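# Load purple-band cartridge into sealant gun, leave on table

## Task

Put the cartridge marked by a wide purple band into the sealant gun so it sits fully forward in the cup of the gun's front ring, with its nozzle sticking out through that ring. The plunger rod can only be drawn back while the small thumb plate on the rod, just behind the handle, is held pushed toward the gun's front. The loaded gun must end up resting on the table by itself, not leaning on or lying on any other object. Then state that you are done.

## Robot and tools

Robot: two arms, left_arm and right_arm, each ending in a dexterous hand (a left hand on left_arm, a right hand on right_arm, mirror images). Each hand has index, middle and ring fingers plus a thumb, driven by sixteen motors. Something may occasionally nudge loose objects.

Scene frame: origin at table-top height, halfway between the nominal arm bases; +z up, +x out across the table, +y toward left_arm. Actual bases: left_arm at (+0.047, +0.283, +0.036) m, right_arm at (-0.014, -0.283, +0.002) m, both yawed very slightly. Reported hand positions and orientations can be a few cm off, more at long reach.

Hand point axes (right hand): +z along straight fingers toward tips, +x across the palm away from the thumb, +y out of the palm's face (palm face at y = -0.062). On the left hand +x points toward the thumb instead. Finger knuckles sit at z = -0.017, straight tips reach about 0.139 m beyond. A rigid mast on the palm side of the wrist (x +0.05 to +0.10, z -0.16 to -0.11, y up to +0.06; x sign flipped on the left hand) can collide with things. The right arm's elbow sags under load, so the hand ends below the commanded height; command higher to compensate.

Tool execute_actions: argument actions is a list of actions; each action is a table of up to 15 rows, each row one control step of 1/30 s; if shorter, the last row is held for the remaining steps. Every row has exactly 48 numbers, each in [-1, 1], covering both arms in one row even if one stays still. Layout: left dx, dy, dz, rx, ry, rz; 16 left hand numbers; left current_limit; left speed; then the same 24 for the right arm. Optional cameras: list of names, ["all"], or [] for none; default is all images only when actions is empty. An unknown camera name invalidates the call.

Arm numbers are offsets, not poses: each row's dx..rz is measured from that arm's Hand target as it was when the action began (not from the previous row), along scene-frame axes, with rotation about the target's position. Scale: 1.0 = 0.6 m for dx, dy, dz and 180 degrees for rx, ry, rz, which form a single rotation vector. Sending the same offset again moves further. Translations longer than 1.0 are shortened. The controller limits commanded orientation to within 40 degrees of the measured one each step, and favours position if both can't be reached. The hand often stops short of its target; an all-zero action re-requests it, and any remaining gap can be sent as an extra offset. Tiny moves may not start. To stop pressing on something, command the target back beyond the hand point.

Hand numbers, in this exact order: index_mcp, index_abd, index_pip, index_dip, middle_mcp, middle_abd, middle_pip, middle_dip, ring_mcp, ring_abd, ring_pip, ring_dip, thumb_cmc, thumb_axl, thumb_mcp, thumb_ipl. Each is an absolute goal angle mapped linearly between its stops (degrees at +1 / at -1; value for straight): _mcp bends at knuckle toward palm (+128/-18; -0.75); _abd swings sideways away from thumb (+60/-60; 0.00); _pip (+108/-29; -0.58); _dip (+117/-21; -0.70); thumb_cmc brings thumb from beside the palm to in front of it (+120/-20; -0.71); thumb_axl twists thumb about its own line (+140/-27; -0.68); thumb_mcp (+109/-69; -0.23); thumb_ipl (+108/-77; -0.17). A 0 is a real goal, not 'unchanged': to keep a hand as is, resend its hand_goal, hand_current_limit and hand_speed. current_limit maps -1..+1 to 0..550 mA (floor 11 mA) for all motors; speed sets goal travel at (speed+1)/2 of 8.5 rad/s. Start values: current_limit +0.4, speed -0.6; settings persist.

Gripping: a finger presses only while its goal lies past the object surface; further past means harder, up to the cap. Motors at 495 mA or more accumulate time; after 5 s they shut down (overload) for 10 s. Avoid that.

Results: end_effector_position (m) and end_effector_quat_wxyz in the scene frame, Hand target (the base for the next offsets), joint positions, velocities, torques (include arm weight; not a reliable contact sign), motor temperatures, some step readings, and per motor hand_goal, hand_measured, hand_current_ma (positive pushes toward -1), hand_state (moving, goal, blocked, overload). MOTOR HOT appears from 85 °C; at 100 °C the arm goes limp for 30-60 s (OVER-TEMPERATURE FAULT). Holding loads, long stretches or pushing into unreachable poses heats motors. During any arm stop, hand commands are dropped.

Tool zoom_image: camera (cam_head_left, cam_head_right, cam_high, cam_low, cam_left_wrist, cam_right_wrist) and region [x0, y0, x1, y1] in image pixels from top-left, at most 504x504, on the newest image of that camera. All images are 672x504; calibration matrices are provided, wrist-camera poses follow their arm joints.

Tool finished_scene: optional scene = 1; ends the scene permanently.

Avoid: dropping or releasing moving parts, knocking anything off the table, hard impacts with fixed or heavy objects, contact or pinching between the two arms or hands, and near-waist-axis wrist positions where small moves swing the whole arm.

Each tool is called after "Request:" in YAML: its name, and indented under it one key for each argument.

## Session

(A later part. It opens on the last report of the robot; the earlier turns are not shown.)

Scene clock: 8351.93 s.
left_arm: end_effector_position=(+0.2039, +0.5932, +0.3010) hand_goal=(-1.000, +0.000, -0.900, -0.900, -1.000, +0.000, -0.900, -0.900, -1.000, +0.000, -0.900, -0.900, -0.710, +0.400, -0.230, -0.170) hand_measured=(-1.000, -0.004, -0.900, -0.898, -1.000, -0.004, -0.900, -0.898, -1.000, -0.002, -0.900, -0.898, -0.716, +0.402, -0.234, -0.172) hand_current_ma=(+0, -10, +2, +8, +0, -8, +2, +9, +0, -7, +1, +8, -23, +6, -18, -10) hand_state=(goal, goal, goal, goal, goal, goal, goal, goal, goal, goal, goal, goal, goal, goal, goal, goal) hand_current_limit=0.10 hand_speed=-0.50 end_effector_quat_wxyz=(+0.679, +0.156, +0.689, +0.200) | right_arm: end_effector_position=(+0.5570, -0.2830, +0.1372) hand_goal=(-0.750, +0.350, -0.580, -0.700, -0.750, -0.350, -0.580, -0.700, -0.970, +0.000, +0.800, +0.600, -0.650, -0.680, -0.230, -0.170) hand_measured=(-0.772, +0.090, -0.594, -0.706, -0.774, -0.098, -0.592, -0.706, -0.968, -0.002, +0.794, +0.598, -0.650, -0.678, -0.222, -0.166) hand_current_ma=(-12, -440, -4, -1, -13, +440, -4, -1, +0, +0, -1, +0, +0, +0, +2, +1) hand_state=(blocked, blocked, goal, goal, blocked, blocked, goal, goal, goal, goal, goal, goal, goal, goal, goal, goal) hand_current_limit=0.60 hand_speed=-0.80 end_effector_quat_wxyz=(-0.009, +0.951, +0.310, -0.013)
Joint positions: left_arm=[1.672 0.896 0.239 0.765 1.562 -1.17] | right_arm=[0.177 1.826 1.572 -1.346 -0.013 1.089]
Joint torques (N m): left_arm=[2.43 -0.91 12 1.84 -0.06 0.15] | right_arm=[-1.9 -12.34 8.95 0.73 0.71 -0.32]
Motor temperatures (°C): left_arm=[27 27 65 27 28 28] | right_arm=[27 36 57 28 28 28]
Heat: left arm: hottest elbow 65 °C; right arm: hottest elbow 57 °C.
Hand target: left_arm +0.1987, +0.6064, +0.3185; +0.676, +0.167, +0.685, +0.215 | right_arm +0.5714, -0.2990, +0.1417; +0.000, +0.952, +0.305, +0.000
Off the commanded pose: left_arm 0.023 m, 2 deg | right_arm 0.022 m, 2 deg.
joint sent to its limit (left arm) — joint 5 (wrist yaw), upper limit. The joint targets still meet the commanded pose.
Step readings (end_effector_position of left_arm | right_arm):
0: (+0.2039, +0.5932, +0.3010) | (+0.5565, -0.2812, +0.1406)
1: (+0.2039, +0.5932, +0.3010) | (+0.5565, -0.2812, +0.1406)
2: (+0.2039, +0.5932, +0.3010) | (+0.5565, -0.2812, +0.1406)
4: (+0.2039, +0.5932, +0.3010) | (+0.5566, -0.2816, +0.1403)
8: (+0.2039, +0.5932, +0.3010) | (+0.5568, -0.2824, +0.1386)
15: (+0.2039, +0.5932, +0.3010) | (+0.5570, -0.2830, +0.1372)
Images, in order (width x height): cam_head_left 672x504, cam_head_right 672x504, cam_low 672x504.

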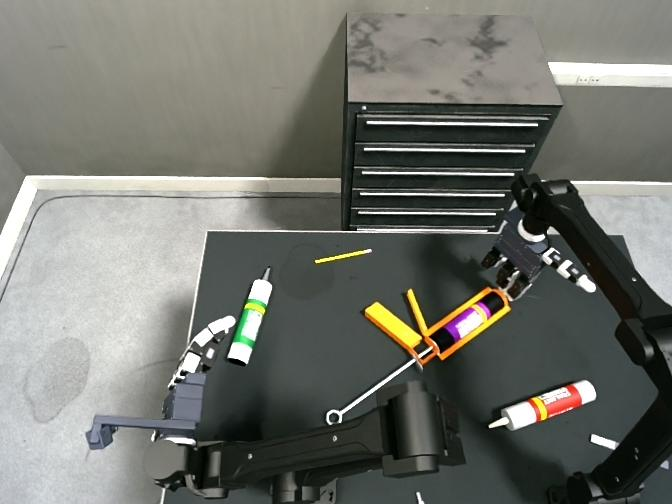

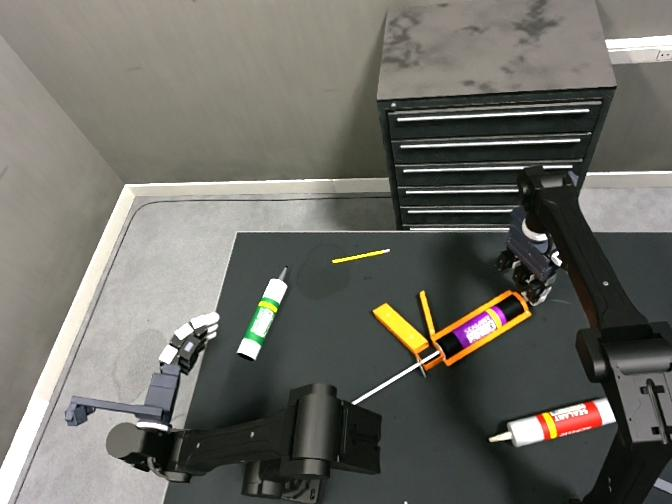

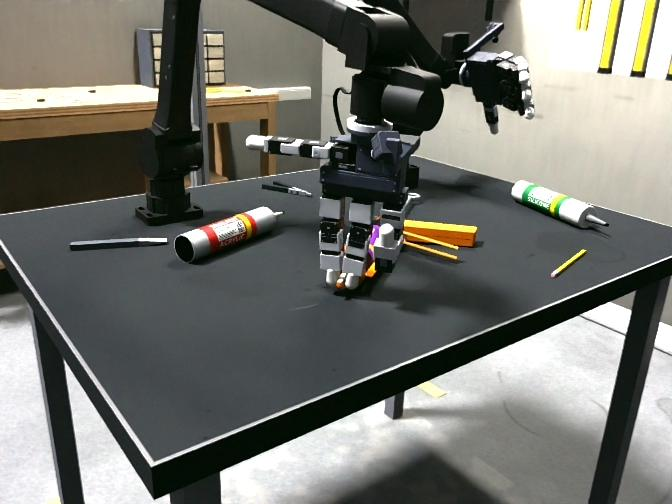

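Request:
execute_actions:
  actions:
    - [[0,0,0,0,0,0,-1,0,-0.9,-0.9,-1,0,-0.9,-0.9,-1,0,-0.9,-0.9,-0.71,0.4,-0.23,-0.17,0.1,-0.5,-0.01,0.012,-0.003,0,0,0,-0.75,0.2,-0.58,-0.7,-0.75,-0.2,-0.58,-0.7,-0.97,0,0.8,0.6,-0.65,-0.68,-0.23,-0.17,0.3,-0.8]]
  cameras: ["cam_low","cam_high"]

Request:
zoom_image:
  camera: "cam_low"
  region: [300, 200, 420, 300]

Request:
zoom_image:
  camera: "cam_high"
  region: [220, 290, 320, 390]

Scene clock: 8358.77 s.
left_arm: end_effector_position=(+0.2039, +0.5932, +0.3010) hand_goal=(-1.000, +0.000, -0.900, -0.900, -1.000, +0.000, -0.900, -0.900, -1.000, +0.000, -0.900, -0.900, -0.710, +0.400, -0.230, -0.170) hand_measured=(-1.000, -0.004, -0.900, -0.898, -1.000, -0.004, -0.900, -0.898, -1.000, -0.002, -0.900, -0.898, -0.716, +0.402, -0.234, -0.172) hand_current_ma=(+0, -10, +2, +8, +0, -8, +2, +9, +0, -7, +1, +8, -23, +6, -18, -10) hand_state=(goal, goal, goal, goal, goal, goal, goal, goal, goal, goal, goal, goal, goal, goal, goal, goal) hand_current_limit=0.10 hand_speed=-0.50 end_effector_quat_wxyz=(+0.679, +0.156, +0.689, +0.200) | right_arm: end_effector_position=(+0.5572, -0.2830, +0.1368) hand_goal=(-0.750, +0.200, -0.580, -0.700, -0.750, -0.200, -0.580, -0.700, -0.970, +0.000, +0.800, +0.600, -0.650, -0.680, -0.230, -0.170) hand_measured=(-0.772, +0.090, -0.594, -0.706, -0.774, -0.094, -0.594, -0.706, -0.968, -0.002, +0.794, +0.598, -0.650, -0.678, -0.222, -0.166) hand_current_ma=(-13, -162, -4, -1, -14, +150, -4, -1, +0, +0, -1, +0, +0, +0, +2, +1) hand_state=(blocked, blocked, goal, goal, blocked, blocked, goal, goal, goal, goal, goal, goal, goal, goal, goal, goal) hand_current_limit=0.30 hand_speed=-0.80 end_effector_quat_wxyz=(-0.009, +0.951, +0.310, -0.012)
Joint positions: left_arm=[1.672 0.896 0.239 0.765 1.562 -1.17] | right_arm=[0.177 1.826 1.571 -1.344 -0.013 1.089]
Joint torques (N m): left_arm=[2.08 -1.2 12.03 1.99 -0.06 0.16] | right_arm=[-0.79 -13.16 7.57 0.99 0.69 -0.19]
Motor temperatures (°C): left_arm=[27 27 65 27 28 28] | right_arm=[27 37 56 28 28 28]
Heat: left arm: hottest elbow 65 °C; right arm: hottest elbow 56 °C.
Hand target: left_arm +0.1987, +0.6064, +0.3185; +0.676, +0.167, +0.685, +0.215 | right_arm +0.5653, -0.2919, +0.1399; +0.000, +0.952, +0.305, +0.000
Off the commanded pose: left_arm 0.023 m, 2 deg | right_arm 0.012 m, 2 deg.
joint sent to its limit (left arm) — joint 5 (wrist yaw), upper limit. The joint targets still meet the commanded pose.
Step readings (end_effector_position of left_arm | right_arm):
0: (+0.2039, +0.5932, +0.3010) | (+0.5570, -0.2830, +0.1372)
1: (+0.2039, +0.5932, +0.3010) | (+0.5570, -0.2830, +0.1372)
2: (+0.2039, +0.5932, +0.3010) | (+0.5571, -0.2830, +0.1373)
4: (+0.2039, +0.5932, +0.3010) | (+0.5573, -0.2830, +0.1373)
8: (+0.2039, +0.5932, +0.3010) | (+0.5573, -0.2830, +0.1370)
15: (+0.2039, +0.5932, +0.3010) | (+0.5572, -0.2830, +0.1368)
Images, in order (width x height): cam_high 672x504, cam_low 672x504.

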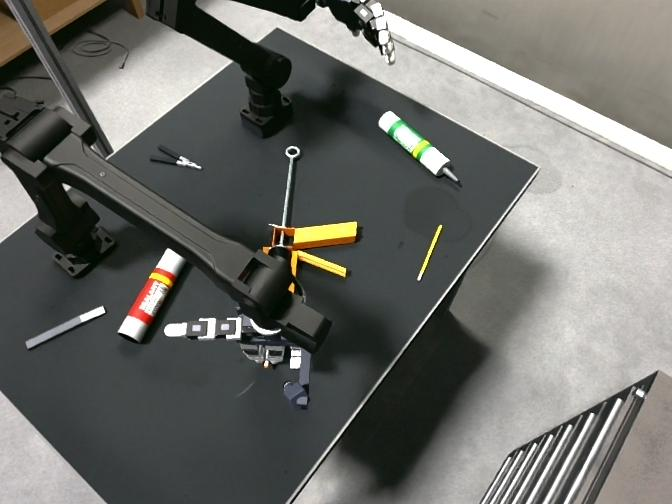

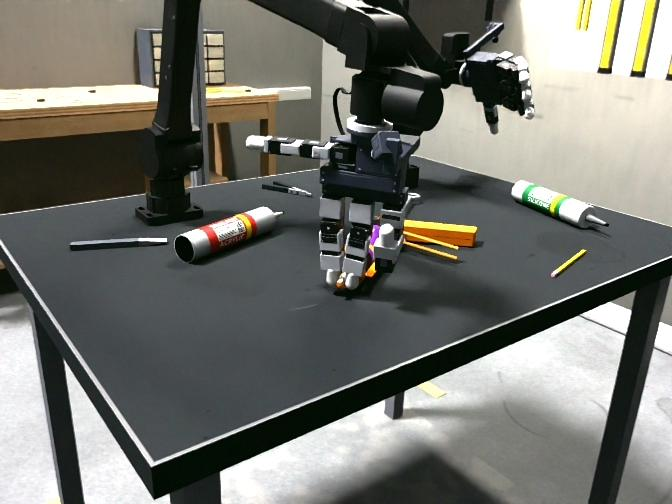

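Scaled by 4.200 from the camera's 672x504 image, which has a finer 960x720 frame.

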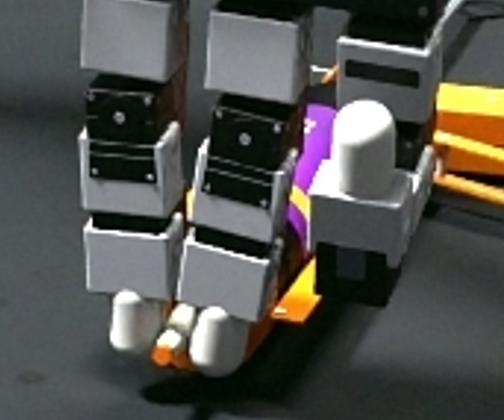

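Scaled by 5.040 from the camera's 672x504 image, which has a finer 960x720 frame.

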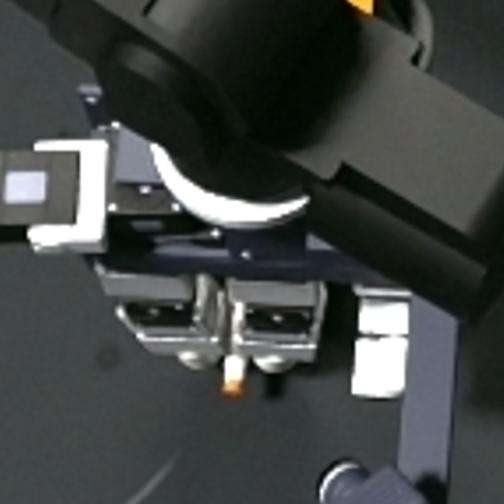

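Request:
execute_actions:
  actions:
    - [[0,0,0,0,0,0,-1,0,-0.9,-0.9,-1,0,-0.9,-0.9,-1,0,-0.9,-0.9,-0.71,0.4,-0.23,-0.17,0.1,-0.5,0,0,0,0,0,0,-0.75,-0.02,-0.58,-0.7,-0.75,0.02,-0.58,-0.7,-0.97,0,0.8,0.6,-0.65,-0.68,-0.23,-0.17,0.3,-0.85]]
  cameras: ["cam_low","cam_head_right","cam_right_wrist"]

Request:
zoom_image:
  camera: "cam_low"
  region: [300, 200, 420, 300]

Request:
zoom_image:
  camera: "cam_head_right"
  region: [490, 285, 540, 325]

Request:
zoom_image:
  camera: "cam_right_wrist"
  region: [200, 0, 400, 150]

Scene clock: 8368.77 s.
left_arm: end_effector_position=(+0.2039, +0.5932, +0.3010) hand_goal=(-1.000, +0.000, -0.900, -0.900, -1.000, +0.000, -0.900, -0.900, -1.000, +0.000, -0.900, -0.900, -0.710, +0.400, -0.230, -0.170) hand_measured=(-1.000, -0.004, -0.900, -0.898, -1.000, -0.004, -0.900, -0.898, -1.000, -0.002, -0.900, -0.898, -0.716, +0.402, -0.234, -0.172) hand_current_ma=(+0, -10, +2, +8, +0, -8, +2, +9, +0, -7, +1, +8, -23, +6, -18, -10) hand_state=(goal, goal, goal, goal, goal, goal, goal, goal, goal, goal, goal, goal, goal, goal, goal, goal) hand_current_limit=0.10 hand_speed=-0.50 end_effector_quat_wxyz=(+0.679, +0.156, +0.689, +0.200) | right_arm: end_effector_position=(+0.5608, -0.2860, +0.1378) hand_goal=(-0.750, -0.020, -0.580, -0.700, -0.750, +0.020, -0.580, -0.700, -0.970, +0.000, +0.800, +0.600, -0.650, -0.680, -0.230, -0.170) hand_measured=(-0.752, -0.016, -0.582, -0.702, -0.752, +0.016, -0.582, -0.702, -0.968, -0.002, +0.794, +0.598, -0.650, -0.678, -0.222, -0.166) hand_current_ma=(+0, +0, +0, +0, +0, +0, +0, +0, +0, +0, -1, +0, +0, +0, +2, +1) hand_state=(goal, goal, goal, goal, goal, goal, goal, goal, goal, goal, goal, goal, goal, goal, goal, goal) hand_current_limit=0.30 hand_speed=-0.85 end_effector_quat_wxyz=(-0.003, +0.951, +0.308, -0.006)
Joint positions: left_arm=[1.672 0.896 0.239 0.765 1.562 -1.17] | right_arm=[0.173 1.826 1.571 -1.33 -0.004 1.089]
Joint torques (N m): left_arm=[1.96 -0.73 12 1.91 -0.07 0.14] | right_arm=[-0.73 -13.27 7.61 0.54 0.34 -0.19]
Motor temperatures (°C): left_arm=[27 27 65 27 28 28] | right_arm=[27 37 55 28 28 28]
Heat: left arm: hottest elbow 65 °C; right arm: hottest elbow 55 °C.
Hand target: left_arm +0.1987, +0.6064, +0.3185; +0.676, +0.167, +0.685, +0.215 | right_arm +0.5654, -0.2918, +0.1399; +0.000, +0.952, +0.305, +0.000
Off the commanded pose: left_arm 0.023 m, 2 deg | right_arm 0.008 m, 1 deg.
joint sent to its limit (left arm) — joint 5 (wrist yaw), upper limit. The joint targets still meet the commanded pose.
Step readings (end_effector_position of left_arm | right_arm):
0: (+0.2039, +0.5932, +0.3010) | (+0.5572, -0.2830, +0.1368)
1: (+0.2039, +0.5932, +0.3010) | (+0.5572, -0.2830, +0.1368)
2: (+0.2039, +0.5932, +0.3010) | (+0.5572, -0.2830, +0.1368)
4: (+0.2039, +0.5932, +0.3010) | (+0.5576, -0.2831, +0.1370)
8: (+0.2039, +0.5932, +0.3010) | (+0.5599, -0.2849, +0.1377)
15: (+0.2039, +0.5932, +0.3010) | (+0.5608, -0.2860, +0.1378)
camera_calibration:
cam_right_wrist: T_world_to_cam=[[-0.254445, -0.966733, 0.0261527, -0.109308], [-0.563619, 0.170212, 0.808308, 0.189838], [-0.78587, 0.19093, -0.588179, 0.69507], [0, 0, 0, 1]] pos_world=[0.625418, -0.270694, 0.258237]
Images, in order (width x height): cam_head_right 672x504, cam_low 672x504, cam_right_wrist 672x504.

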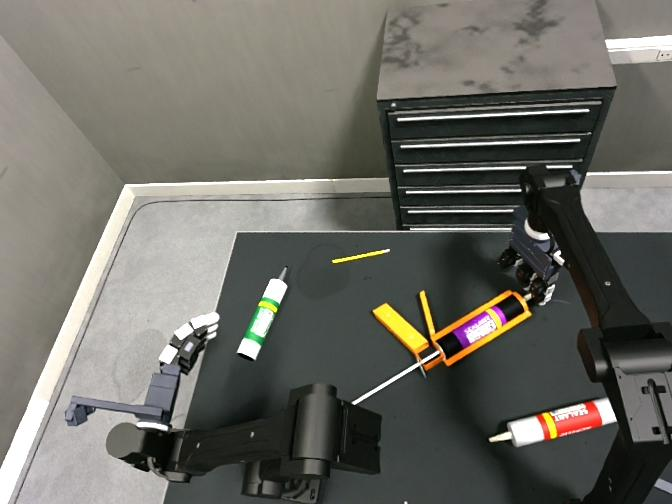

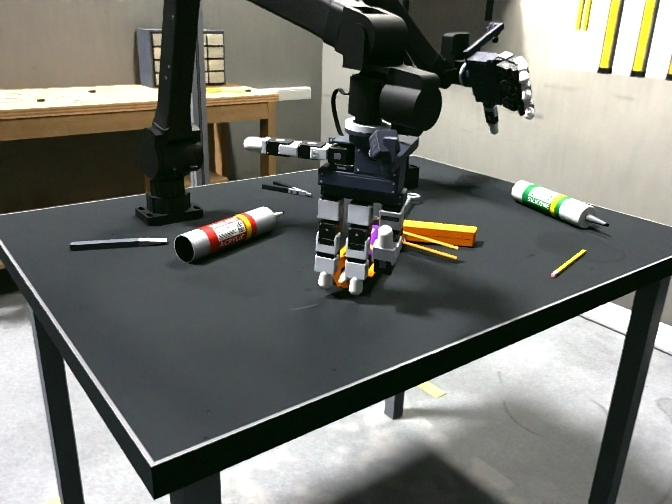

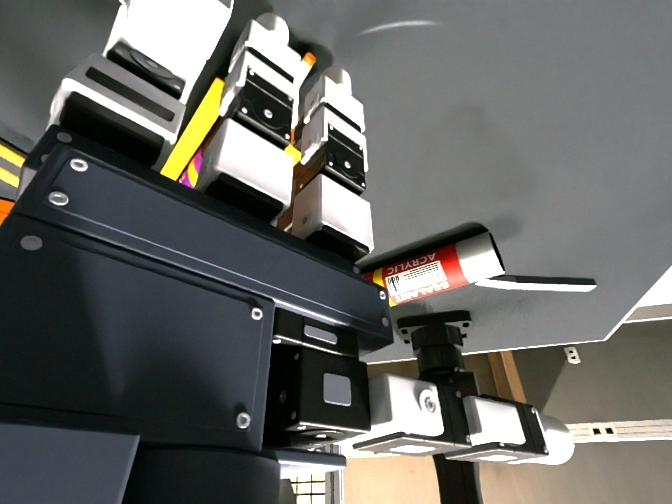

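Scaled by 4.200 from the camera's 672x504 image, which has a finer 960x720 frame.

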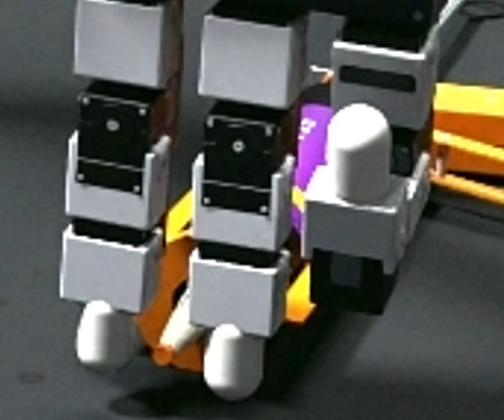

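Scaled by 10.080 from the camera's 672x504 image, which has a finer 960x720 frame.

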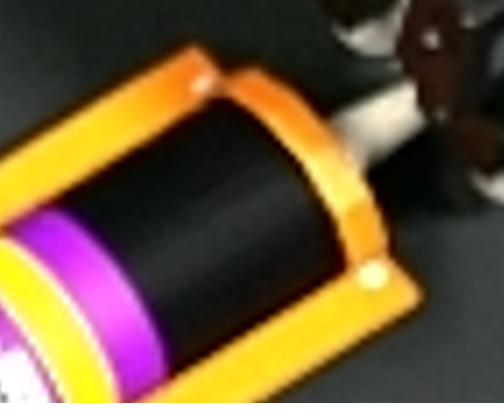

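Scaled by 2.520 from the camera's 672x504 image, which has a finer 960x720 frame.

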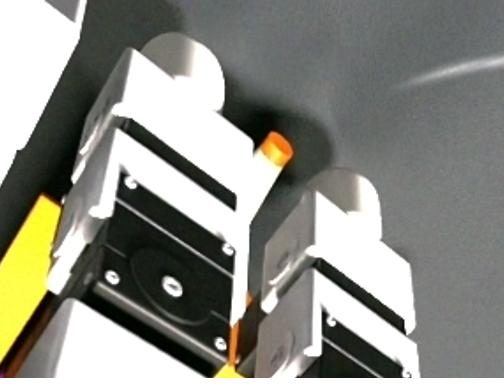

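Request:
execute_actions:
  actions:
    - [[0,0,0,0,0,0,-1,0,-0.9,-0.9,-1,0,-0.9,-0.9,-1,0,-0.9,-0.9,-0.71,0.4,-0.23,-0.17,0.1,-0.5,0,0,0.02,0,0,0,-0.75,-0.02,-0.58,-0.7,-0.75,0.02,-0.58,-0.7,-0.97,0,0.8,0.6,-0.65,-0.68,-0.23,-0.17,0.3,-0.85],[0,0,0,0,0,0,-1,0,-0.9,-0.9,-1,0,-0.9,-0.9,-1,0,-0.9,-0.9,-0.71,0.4,-0.23,-0.17,0.1,-0.5,0,0,0.04,0,0,0,-0.75,-0.02,-0.58,-0.7,-0.75,0.02,-0.58,-0.7,-0.97,0,0.8,0.6,-0.65,-0.68,-0.23,-0.17,0.3,-0.85],[0,0,0,0,0,0,-1,0,-0.9,-0.9,-1,0,-0.9,-0.9,-1,0,-0.9,-0.9,-0.71,0.4,-0.23,-0.17,0.1,-0.5,0,0,0.06,0,0,0,-0.75,-0.02,-0.58,-0.7,-0.75,0.02,-0.58,-0.7,-0.97,0,0.8,0.6,-0.65,-0.68,-0.23,-0.17,0.3,-0.85]]
    - [[0,0,0,0,0,0,-1,0,-0.9,-0.9,-1,0,-0.9,-0.9,-1,0,-0.9,-0.9,-0.71,0.4,-0.23,-0.17,0.1,-0.5,0,0,0.05,0,0,0,-0.75,-0.02,-0.58,-0.7,-0.75,0.02,-0.58,-0.7,-0.97,0,0.8,0.6,-0.65,-0.68,-0.23,-0.17,0.3,-0.85],[0,0,0,0,0,0,-1,0,-0.9,-0.9,-1,0,-0.9,-0.9,-1,0,-0.9,-0.9,-0.71,0.4,-0.23,-0.17,0.1,-0.5,0,0,0.1,0,0,0,-0.75,-0.02,-0.58,-0.7,-0.75,0.02,-0.58,-0.7,-0.97,0,0.8,0.6,-0.65,-0.68,-0.23,-0.17,0.3,-0.85]]
  cameras: ["cam_low","cam_high","cam_head_right","cam_right_wrist"]

Request:
zoom_image:
  camera: "cam_low"
  region: [300, 200, 420, 300]

Request:
zoom_image:
  camera: "cam_head_right"
  region: [490, 285, 540, 325]

Request:
zoom_image:
  camera: "cam_right_wrist"
  region: [150, 0, 350, 150]

Scene clock: 8381.33 s.
left_arm: end_effector_position=(+0.2039, +0.5932, +0.3010) hand_goal=(-1.000, +0.000, -0.900, -0.900, -1.000, +0.000, -0.900, -0.900, -1.000, +0.000, -0.900, -0.900, -0.710, +0.400, -0.230, -0.170) hand_measured=(-1.000, -0.004, -0.900, -0.898, -1.000, -0.004, -0.900, -0.898, -1.000, -0.002, -0.900, -0.898, -0.716, +0.402, -0.234, -0.172) hand_current_ma=(+0, -10, +2, +8, +0, -8, +2, +9, +0, -7, +1, +8, -23, +6, -18, -10) hand_state=(goal, goal, goal, goal, goal, goal, goal, goal, goal, goal, goal, goal, goal, goal, goal, goal) hand_current_limit=0.10 hand_speed=-0.50 end_effector_quat_wxyz=(+0.679, +0.156, +0.689, +0.200) | right_arm: end_effector_position=(+0.5557, -0.2873, +0.2225) hand_goal=(-0.750, -0.020, -0.580, -0.700, -0.750, +0.020, -0.580, -0.700, -0.970, +0.000, +0.800, +0.600, -0.650, -0.680, -0.230, -0.170) hand_measured=(-0.750, -0.018, -0.582, -0.702, -0.750, +0.024, -0.582, -0.702, -0.968, -0.002, +0.794, +0.598, -0.650, -0.678, -0.222, -0.166) hand_current_ma=(+0, +0, +0, +0, +0, +0, +0, +0, +0, +0, -1, +0, +0, +0, +2, +1) hand_state=(goal, goal, goal, goal, goal, goal, goal, goal, goal, goal, goal, goal, goal, goal, goal, goal) hand_current_limit=0.30 hand_speed=-0.85 end_effector_quat_wxyz=(-0.003, +0.951, +0.308, -0.013)
Joint positions: left_arm=[1.672 0.896 0.239 0.765 1.562 -1.17] | right_arm=[0.173 1.786 1.741 -1.551 -0.002 1.089]
Joint torques (N m): left_arm=[2.2 -0.67 11.95 1.91 -0.05 0.19] | right_arm=[-0.44 -12.75 10.39 -0.13 0.3 -0.19]
Motor temperatures (°C): left_arm=[27 27 65 27 28 28] | right_arm=[27 37 53 28 28 28]
Heat: left arm: hottest elbow 65 °C; right arm: hottest elbow 53 °C.
Hand target: left_arm +0.1987, +0.6064, +0.3185; +0.676, +0.167, +0.685, +0.215 | right_arm +0.5654, -0.2917, +0.2361; +0.000, +0.952, +0.305, +0.000
Off the commanded pose: left_arm 0.023 m, 2 deg | right_arm 0.017 m, 2 deg.
joint sent to its limit (left arm) — joint 5 (wrist yaw), upper limit. The joint targets still meet the commanded pose.
Step readings (end_effector_position of left_arm | right_arm):
0: (+0.2039, +0.5932, +0.3010) | (+0.5608, -0.2863, +0.1378)
1: (+0.2039, +0.5932, +0.3010) | (+0.5608, -0.2863, +0.1378)
2: (+0.2039, +0.5932, +0.3010) | (+0.5608, -0.2863, +0.1378)
4: (+0.2039, +0.5932, +0.3010) | (+0.5583, -0.2867, +0.1377)
8: (+0.2039, +0.5932, +0.3010) | (+0.5520, -0.2876, +0.1407)
15: (+0.2039, +0.5932, +0.3010) | (+0.5532, -0.2874, +0.1485)
16: (+0.2039, +0.5932, +0.3010) | (+0.5532, -0.2874, +0.1490)
17: (+0.2039, +0.5932, +0.3010) | (+0.5525, -0.2875, +0.1506)
19: (+0.2039, +0.5932, +0.3010) | (+0.5500, -0.2880, +0.1582)
23: (+0.2039, +0.5932, +0.3010) | (+0.5521, -0.2878, +0.1868)
30: (+0.2039, +0.5932, +0.3010) | (+0.5573, -0.2870, +0.2218)
camera_calibration:
cam_right_wrist: T_world_to_cam=[[-0.254368, -0.966558, 0.0325889, -0.115383], [-0.553359, 0.173098, 0.814758, 0.112436], [-0.793152, 0.189215, -0.578885, 0.742627], [0, 0, 0, 1]] pos_world=[0.621884, -0.271503, 0.342048]
Images, in order (width x height): cam_head_right 672x504, cam_high 672x504, cam_low 672x504, cam_right_wrist 672x504.

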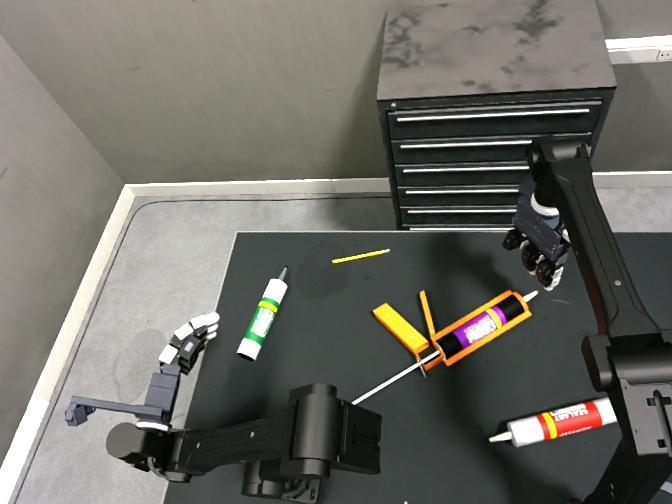

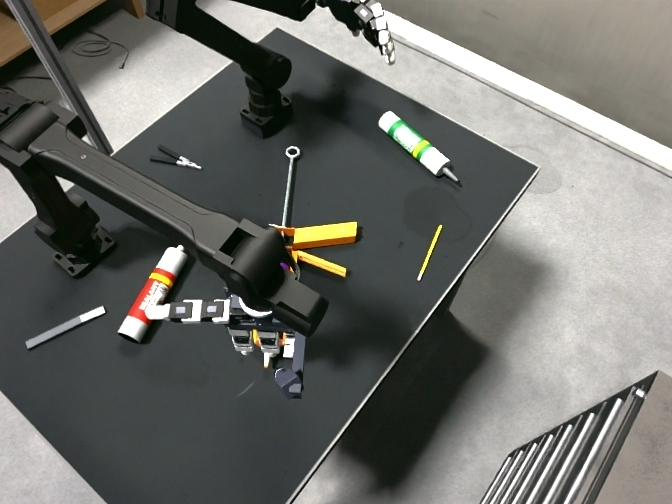

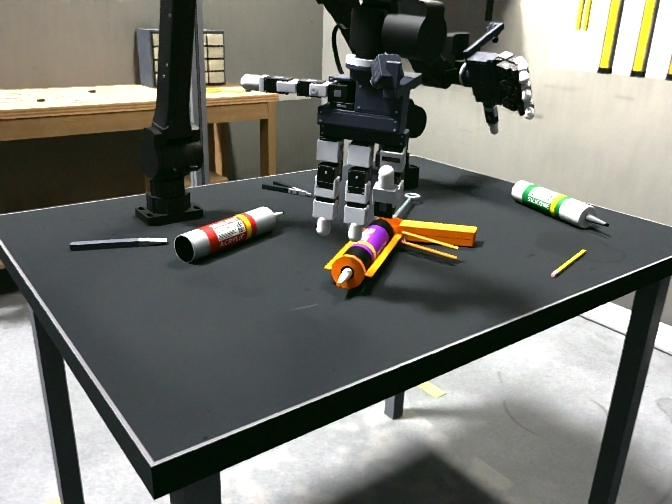

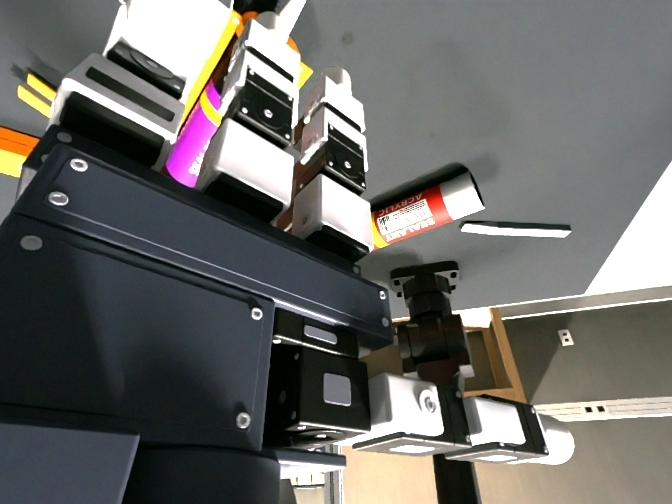

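Scaled by 4.200 from the camera's 672x504 image, which has a finer 960x720 frame.

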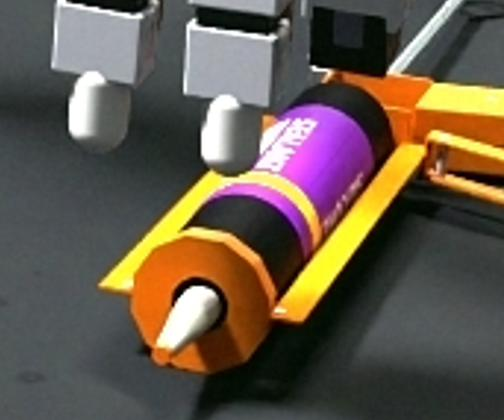

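Scaled by 10.080 from the camera's 672x504 image, which has a finer 960x720 frame.

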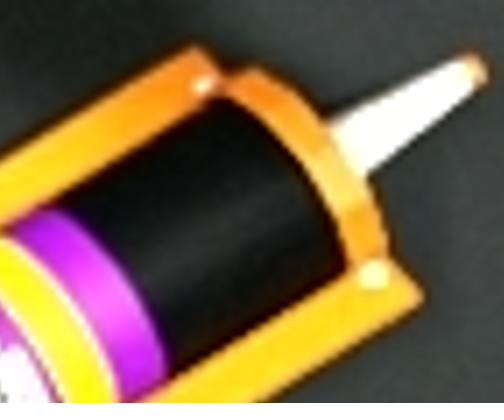

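Scaled by 2.520 from the camera's 672x504 image, which has a finer 960x720 frame.

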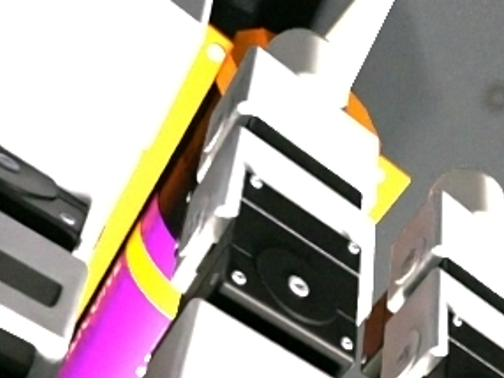

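Request:
zoom_image:
  camera: "cam_low"
  region: [325, 245, 375, 295]

Request:
zoom_image:
  camera: "cam_high"
  region: [235, 320, 305, 380]

Scaled by 10.080 from the camera's 672x504 image, which has a finer 960x720 frame.

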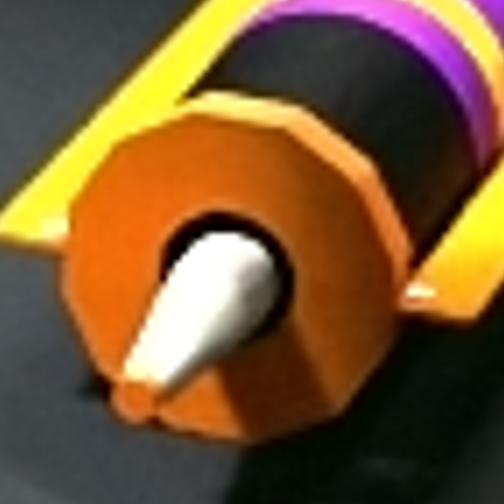

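Scaled by 7.200 from the camera's 672x504 image, which has a finer 960x720 frame.

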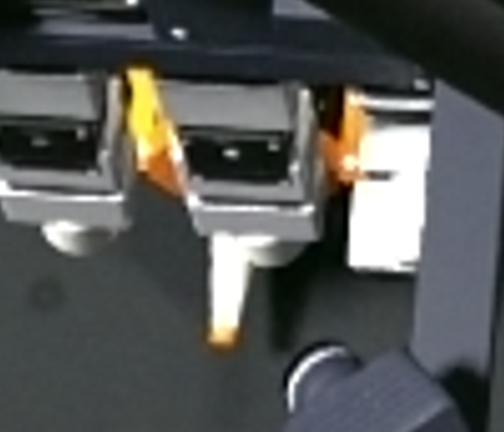

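Request:
execute_actions:
  actions:
    - [[0,0,0,0,0,0,-1,0,-0.9,-0.9,-1,0,-0.9,-0.9,-1,0,-0.9,-0.9,-0.71,0.4,-0.23,-0.17,0.1,-0.5,0,0.06,0.05,0,0,0,-0.75,-0.02,-0.58,-0.7,-0.75,0.02,-0.58,-0.7,-0.97,0,0.8,0.6,-0.65,-0.68,-0.23,-0.17,0.3,-0.85],[0,0,0,0,0,0,-1,0,-0.9,-0.9,-1,0,-0.9,-0.9,-1,0,-0.9,-0.9,-0.71,0.4,-0.23,-0.17,0.1,-0.5,0,0.15,0.08,0,0,0,-0.75,-0.02,-0.58,-0.7,-0.75,0.02,-0.58,-0.7,-0.97,0,0.8,0.6,-0.65,-0.68,-0.23,-0.17,0.3,-0.85],[0,0,0,0,0,0,-1,0,-0.9,-0.9,-1,0,-0.9,-0.9,-1,0,-0.9,-0.9,-0.71,0.4,-0.23,-0.17,0.1,-0.5,0,0.2,0.1,0,0,0,-0.75,-0.02,-0.58,-0.7,-0.75,0.02,-0.58,-0.7,-0.97,0,0.8,0.6,-0.65,-0.68,-0.23,-0.17,0.3,-0.85]]
  cameras: ["cam_low","cam_high","cam_head_right","cam_right_wrist"]

Scene clock: 8405.30 s.
left_arm: end_effector_position=(+0.2039, +0.5932, +0.3010) hand_goal=(-1.000, +0.000, -0.900, -0.900, -1.000, +0.000, -0.900, -0.900, -1.000, +0.000, -0.900, -0.900, -0.710, +0.400, -0.230, -0.170) hand_measured=(-1.000, -0.004, -0.900, -0.898, -1.000, -0.004, -0.900, -0.898, -1.000, -0.002, -0.900, -0.898, -0.716, +0.402, -0.234, -0.172) hand_current_ma=(+0, -10, +2, +8, +0, -8, +2, +9, +0, -7, +1, +8, -23, +6, -18, -10) hand_state=(goal, goal, goal, goal, goal, goal, goal, goal, goal, goal, goal, goal, goal, goal, goal, goal) hand_current_limit=0.10 hand_speed=-0.50 end_effector_quat_wxyz=(+0.679, +0.156, +0.689, +0.200) | right_arm: end_effector_position=(+0.5581, -0.1747, +0.2857) hand_goal=(-0.750, -0.020, -0.580, -0.700, -0.750, +0.020, -0.580, -0.700, -0.970, +0.000, +0.800, +0.600, -0.650, -0.680, -0.230, -0.170) hand_measured=(-0.750, -0.018, -0.582, -0.702, -0.750, +0.022, -0.582, -0.702, -0.968, -0.002, +0.794, +0.598, -0.650, -0.678, -0.222, -0.166) hand_current_ma=(+0, +0, +0, +0, +0, +0, +0, +0, +0, +0, -1, +0, +0, +0, +2, +1) hand_state=(goal, goal, goal, goal, goal, goal, goal, goal, goal, goal, goal, goal, goal, goal, goal, goal) hand_current_limit=0.30 hand_speed=-0.85 end_effector_quat_wxyz=(+0.004, +0.949, +0.313, +0.018)
Joint positions: left_arm=[1.672 0.896 0.239 0.765 1.562 -1.17] | right_arm=[0.371 1.832 1.967 -1.67 0.008 1.276]
Joint torques (N m): left_arm=[2.02 -0.73 12.05 1.83 -0.06 0.16] | right_arm=[0.38 -12.69 10.58 -0.01 0.27 -0.05]
Motor temperatures (°C): left_arm=[27 27 65 27 28 28] | right_arm=[27 36 56 28 27 28]
Heat: left arm: hottest elbow 65 °C; right arm: hottest elbow 56 °C.
Hand target: left_arm +0.1987, +0.6064, +0.3185; +0.676, +0.167, +0.685, +0.215 | right_arm +0.5655, -0.1717, +0.2960; +0.000, +0.952, +0.305, +0.000
Off the commanded pose: left_arm 0.023 m, 2 deg | right_arm 0.013 m, 2 deg.
joint sent to its limit (left arm) — joint 5 (wrist yaw), upper limit. The joint targets still meet the commanded pose.
joint sent to its limit (right arm) — joint 4 (wrist pitch), lower limit. The joint targets are off in orientation, not in position.
Step readings (end_effector_position of left_arm | right_arm):
0: (+0.2039, +0.5932, +0.3010) | (+0.5557, -0.2873, +0.2225)
1: (+0.2039, +0.5932, +0.3010) | (+0.5557, -0.2873, +0.2226)
2: (+0.2039, +0.5932, +0.3010) | (+0.5550, -0.2870, +0.2244)
4: (+0.2039, +0.5932, +0.3010) | (+0.5530, -0.2816, +0.2321)
8: (+0.2039, +0.5932, +0.3010) | (+0.5567, -0.2325, +0.2656)
15: (+0.2039, +0.5932, +0.3010) | (+0.5511, -0.1521, +0.2985)
camera_calibration:
cam_right_wrist: T_world_to_cam=[[-0.244452, -0.969589, 0.0118766, -0.00820278], [-0.605008, 0.162083, 0.779548, 0.0797806], [-0.757766, 0.183376, -0.62623, 0.752607], [0, 0, 0, 1]] pos_world=[0.616562, -0.158895, 0.40921]
Images, in order (width x height): cam_head_right 672x504, cam_high 672x504, cam_low 672x504, cam_right_wrist 672x504.

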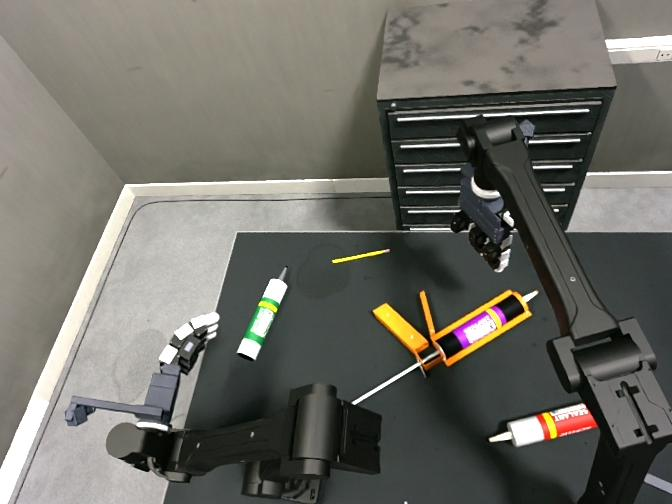

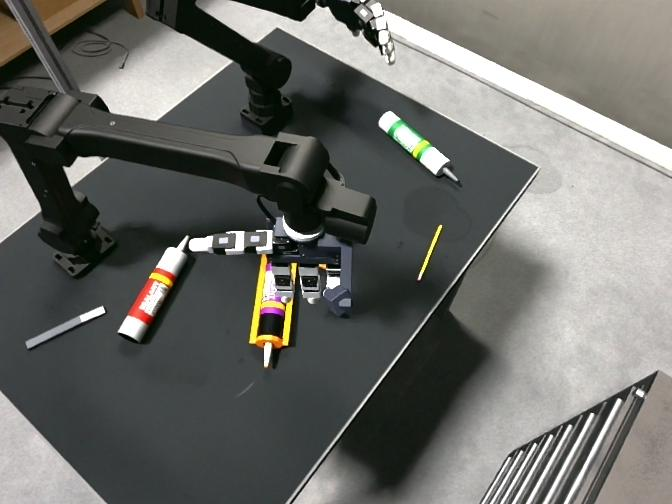

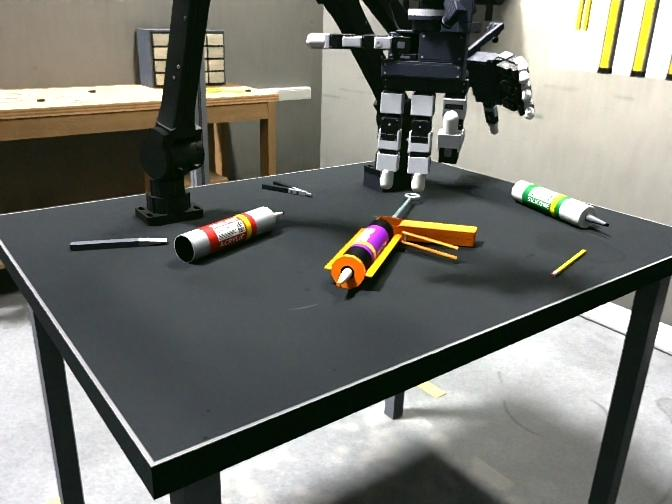

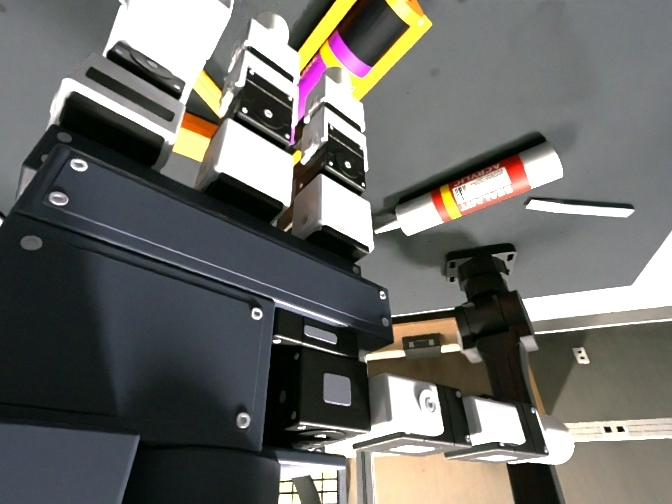

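Request:
zoom_image:
  camera: "cam_high"
  region: [240, 290, 310, 375]

Request:
zoom_image:
  camera: "cam_high"
  region: [245, 325, 295, 370]

Request:
zoom_image:
  camera: "cam_right_wrist"
  region: [280, 0, 440, 120]

Request:
zoom_image:
  camera: "cam_low"
  region: [315, 200, 435, 300]

Scaled by 5.929 from the camera's 672x504 image, which has a finer 960x720 frame.

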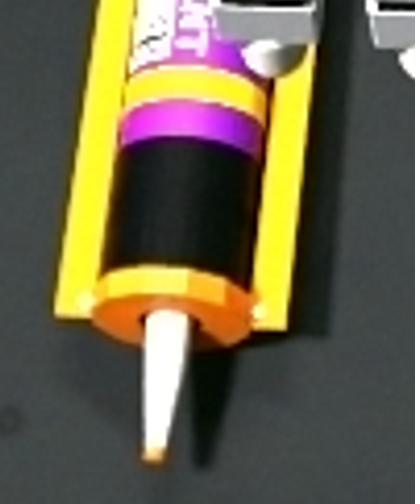

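Scaled by 10.080 from the camera's 672x504 image, which has a finer 960x720 frame.

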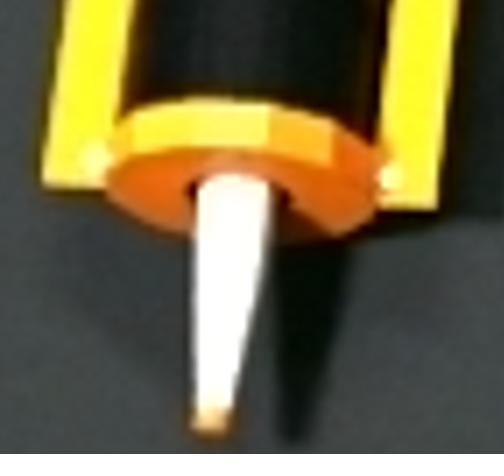

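Scaled by 3.150 from the camera's 672x504 image, which has a finer 960x720 frame.

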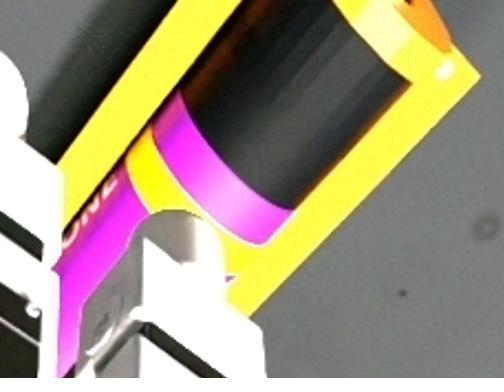

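Scaled by 4.200 from the camera's 672x504 image, which has a finer 960x720 frame.

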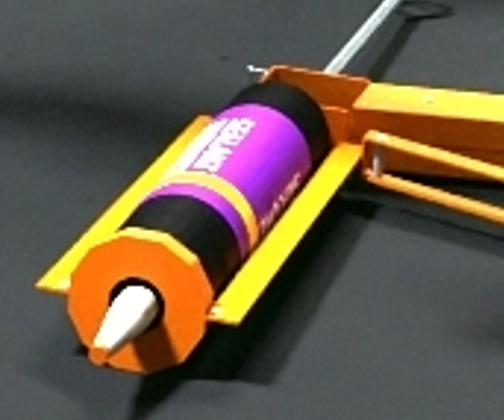

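Request:
execute_actions:
  actions:
    - [[0,0,0,0,0,0,-1,0,-0.9,-0.9,-1,0,-0.9,-0.9,-1,0,-0.9,-0.9,-0.71,0.4,-0.23,-0.17,0.1,-0.5,-0.035,0.053,-0.012,0.0153,-0.0025,0.0406,-0.97,0,0.8,0.6,-0.75,0,-0.58,-0.7,-0.97,0,0.8,0.6,-0.65,-0.68,-0.23,-0.17,0.3,-0.5],[0,0,0,0,0,0,-1,0,-0.9,-0.9,-1,0,-0.9,-0.9,-1,0,-0.9,-0.9,-0.71,0.4,-0.23,-0.17,0.1,-0.5,-0.071,0.106,-0.024,0.0305,-0.005,0.0812,-0.97,0,0.8,0.6,-0.75,0,-0.58,-0.7,-0.97,0,0.8,0.6,-0.65,-0.68,-0.23,-0.17,0.3,-0.5],[0,0,0,0,0,0,-1,0,-0.9,-0.9,-1,0,-0.9,-0.9,-1,0,-0.9,-0.9,-0.71,0.4,-0.23,-0.17,0.1,-0.5,-0.1065,0.159,-0.0358,0.0458,-0.0075,0.1219,-0.97,0,0.8,0.6,-0.75,0,-0.58,-0.7,-0.97,0,0.8,0.6,-0.65,-0.68,-0.23,-0.17,0.3,-0.5]]
    - [[0,0,0,0,0,0,-1,0,-0.9,-0.9,-1,0,-0.9,-0.9,-1,0,-0.9,-0.9,-0.71,0.4,-0.23,-0.17,0.1,-0.5,-0.035,0.053,-0.012,0.0153,-0.0025,0.0406,-0.97,0,0.8,0.6,-0.75,0,-0.58,-0.7,-0.97,0,0.8,0.6,-0.65,-0.68,-0.23,-0.17,0.3,-0.5],[0,0,0,0,0,0,-1,0,-0.9,-0.9,-1,0,-0.9,-0.9,-1,0,-0.9,-0.9,-0.71,0.4,-0.23,-0.17,0.1,-0.5,-0.071,0.106,-0.024,0.0305,-0.005,0.0812,-0.97,0,0.8,0.6,-0.75,0,-0.58,-0.7,-0.97,0,0.8,0.6,-0.65,-0.68,-0.23,-0.17,0.3,-0.5],[0,0,0,0,0,0,-1,0,-0.9,-0.9,-1,0,-0.9,-0.9,-1,0,-0.9,-0.9,-0.71,0.4,-0.23,-0.17,0.1,-0.5,-0.1065,0.159,-0.0358,0.0458,-0.0075,0.1219,-0.97,0,0.8,0.6,-0.75,0,-0.58,-0.7,-0.97,0,0.8,0.6,-0.65,-0.68,-0.23,-0.17,0.3,-0.5]]
  cameras: ["cam_low","cam_high","cam_head_left"]

Scene clock: 8461.70 s.
left_arm: end_effector_position=(+0.2039, +0.5932, +0.3010) hand_goal=(-1.000, +0.000, -0.900, -0.900, -1.000, +0.000, -0.900, -0.900, -1.000, +0.000, -0.900, -0.900, -0.710, +0.400, -0.230, -0.170) hand_measured=(-1.000, -0.004, -0.900, -0.898, -1.000, -0.004, -0.900, -0.898, -1.000, -0.002, -0.900, -0.898, -0.716, +0.402, -0.234, -0.172) hand_current_ma=(+0, -10, +2, +8, +0, -8, +2, +9, +0, -7, +1, +8, -23, +6, -18, -10) hand_state=(goal, goal, goal, goal, goal, goal, goal, goal, goal, goal, goal, goal, goal, goal, goal, goal) hand_current_limit=0.10 hand_speed=-0.50 end_effector_quat_wxyz=(+0.679, +0.156, +0.689, +0.200) | right_arm: end_effector_position=(+0.4341, +0.0201, +0.2430) hand_goal=(-0.970, +0.000, +0.800, +0.600, -0.750, +0.000, -0.580, -0.700, -0.970, +0.000, +0.800, +0.600, -0.650, -0.680, -0.230, -0.170) hand_measured=(-0.966, -0.002, +0.794, +0.598, -0.746, +0.002, -0.580, -0.702, -0.968, -0.002, +0.794, +0.598, -0.650, -0.678, -0.222, -0.166) hand_current_ma=(+1, +0, -1, +0, +0, +0, +0, +0, +0, +0, -1, +0, +0, +0, +2, +1) hand_state=(goal, goal, goal, goal, goal, goal, goal, goal, goal, goal, goal, goal, goal, goal, goal, goal) hand_current_limit=0.30 hand_speed=-0.50 end_effector_quat_wxyz=(-0.126, +0.764, +0.631, +0.049)
Joint positions: left_arm=[1.672 0.896 0.239 0.765 1.562 -1.17] | right_arm=[0.685 1.588 1.562 -1.453 -0.256 0.857]
Joint torques (N m): left_arm=[2.37 -1.03 11.92 1.98 -0.05 0.16] | right_arm=[-0.26 -11.93 7.77 0.85 -0.17 -0.29]
Motor temperatures (°C): left_arm=[27 27 65 27 28 28] | right_arm=[27 35 55 28 27 28]
Heat: left arm: hottest elbow 65 °C; right arm: hottest elbow 55 °C.
Hand target: left_arm +0.1987, +0.6064, +0.3185; +0.676, +0.167, +0.685, +0.215 | right_arm +0.4376, +0.0191, +0.2530; -0.126, +0.760, +0.634, +0.065
Off the commanded pose: left_arm 0.023 m, 2 deg | right_arm 0.011 m, 2 deg.
joint sent to its limit (left arm) — joint 5 (wrist yaw), upper limit. The joint targets still meet the commanded pose.
Step readings (end_effector_position of left_arm | right_arm):
0: (+0.2039, +0.5932, +0.3010) | (+0.5581, -0.1747, +0.2857)
1: (+0.2039, +0.5932, +0.3010) | (+0.5581, -0.1747, +0.2857)
2: (+0.2039, +0.5932, +0.3010) | (+0.5577, -0.1728, +0.2850)
4: (+0.2039, +0.5932, +0.3010) | (+0.5526, -0.1636, +0.2783)
8: (+0.2039, +0.5932, +0.3010) | (+0.5187, -0.1255, +0.2587)
15: (+0.2039, +0.5932, +0.3010) | (+0.4923, -0.0659, +0.2638)
16: (+0.2039, +0.5932, +0.3010) | (+0.4925, -0.0650, +0.2652)
17: (+0.2039, +0.5932, +0.3010) | (+0.4925, -0.0635, +0.2652)
19: (+0.2039, +0.5932, +0.3010) | (+0.4865, -0.0573, +0.2599)
23: (+0.2039, +0.5932, +0.3010) | (+0.4543, -0.0297, +0.2438)
30: (+0.2039, +0.5932, +0.3010) | (+0.4276, +0.0227, +0.2432)
Images, in order (width x height): cam_head_left 672x504, cam_high 672x504, cam_low 672x504.

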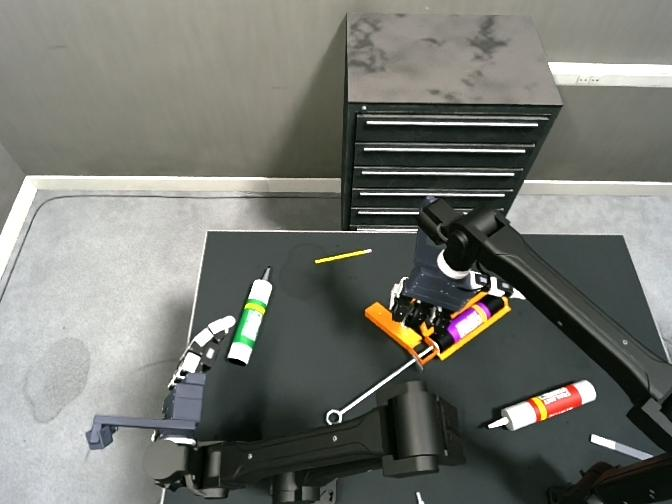

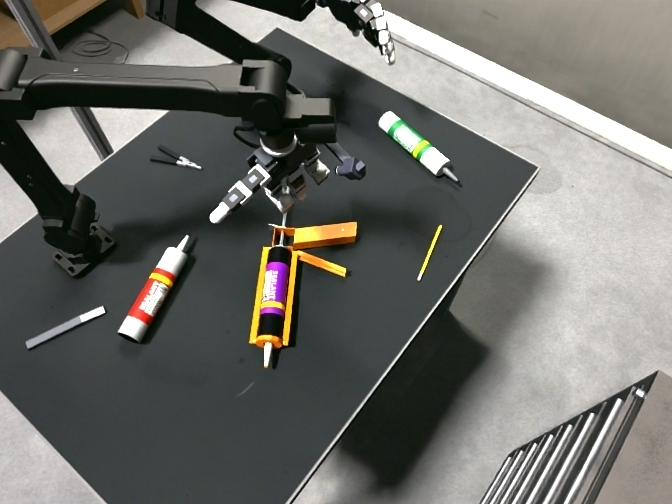

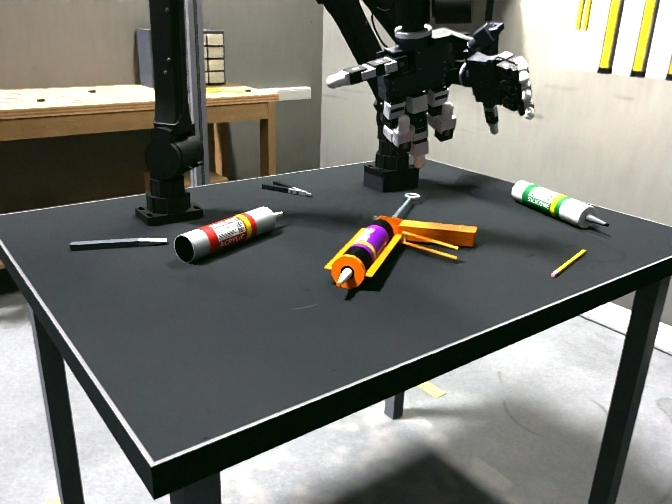

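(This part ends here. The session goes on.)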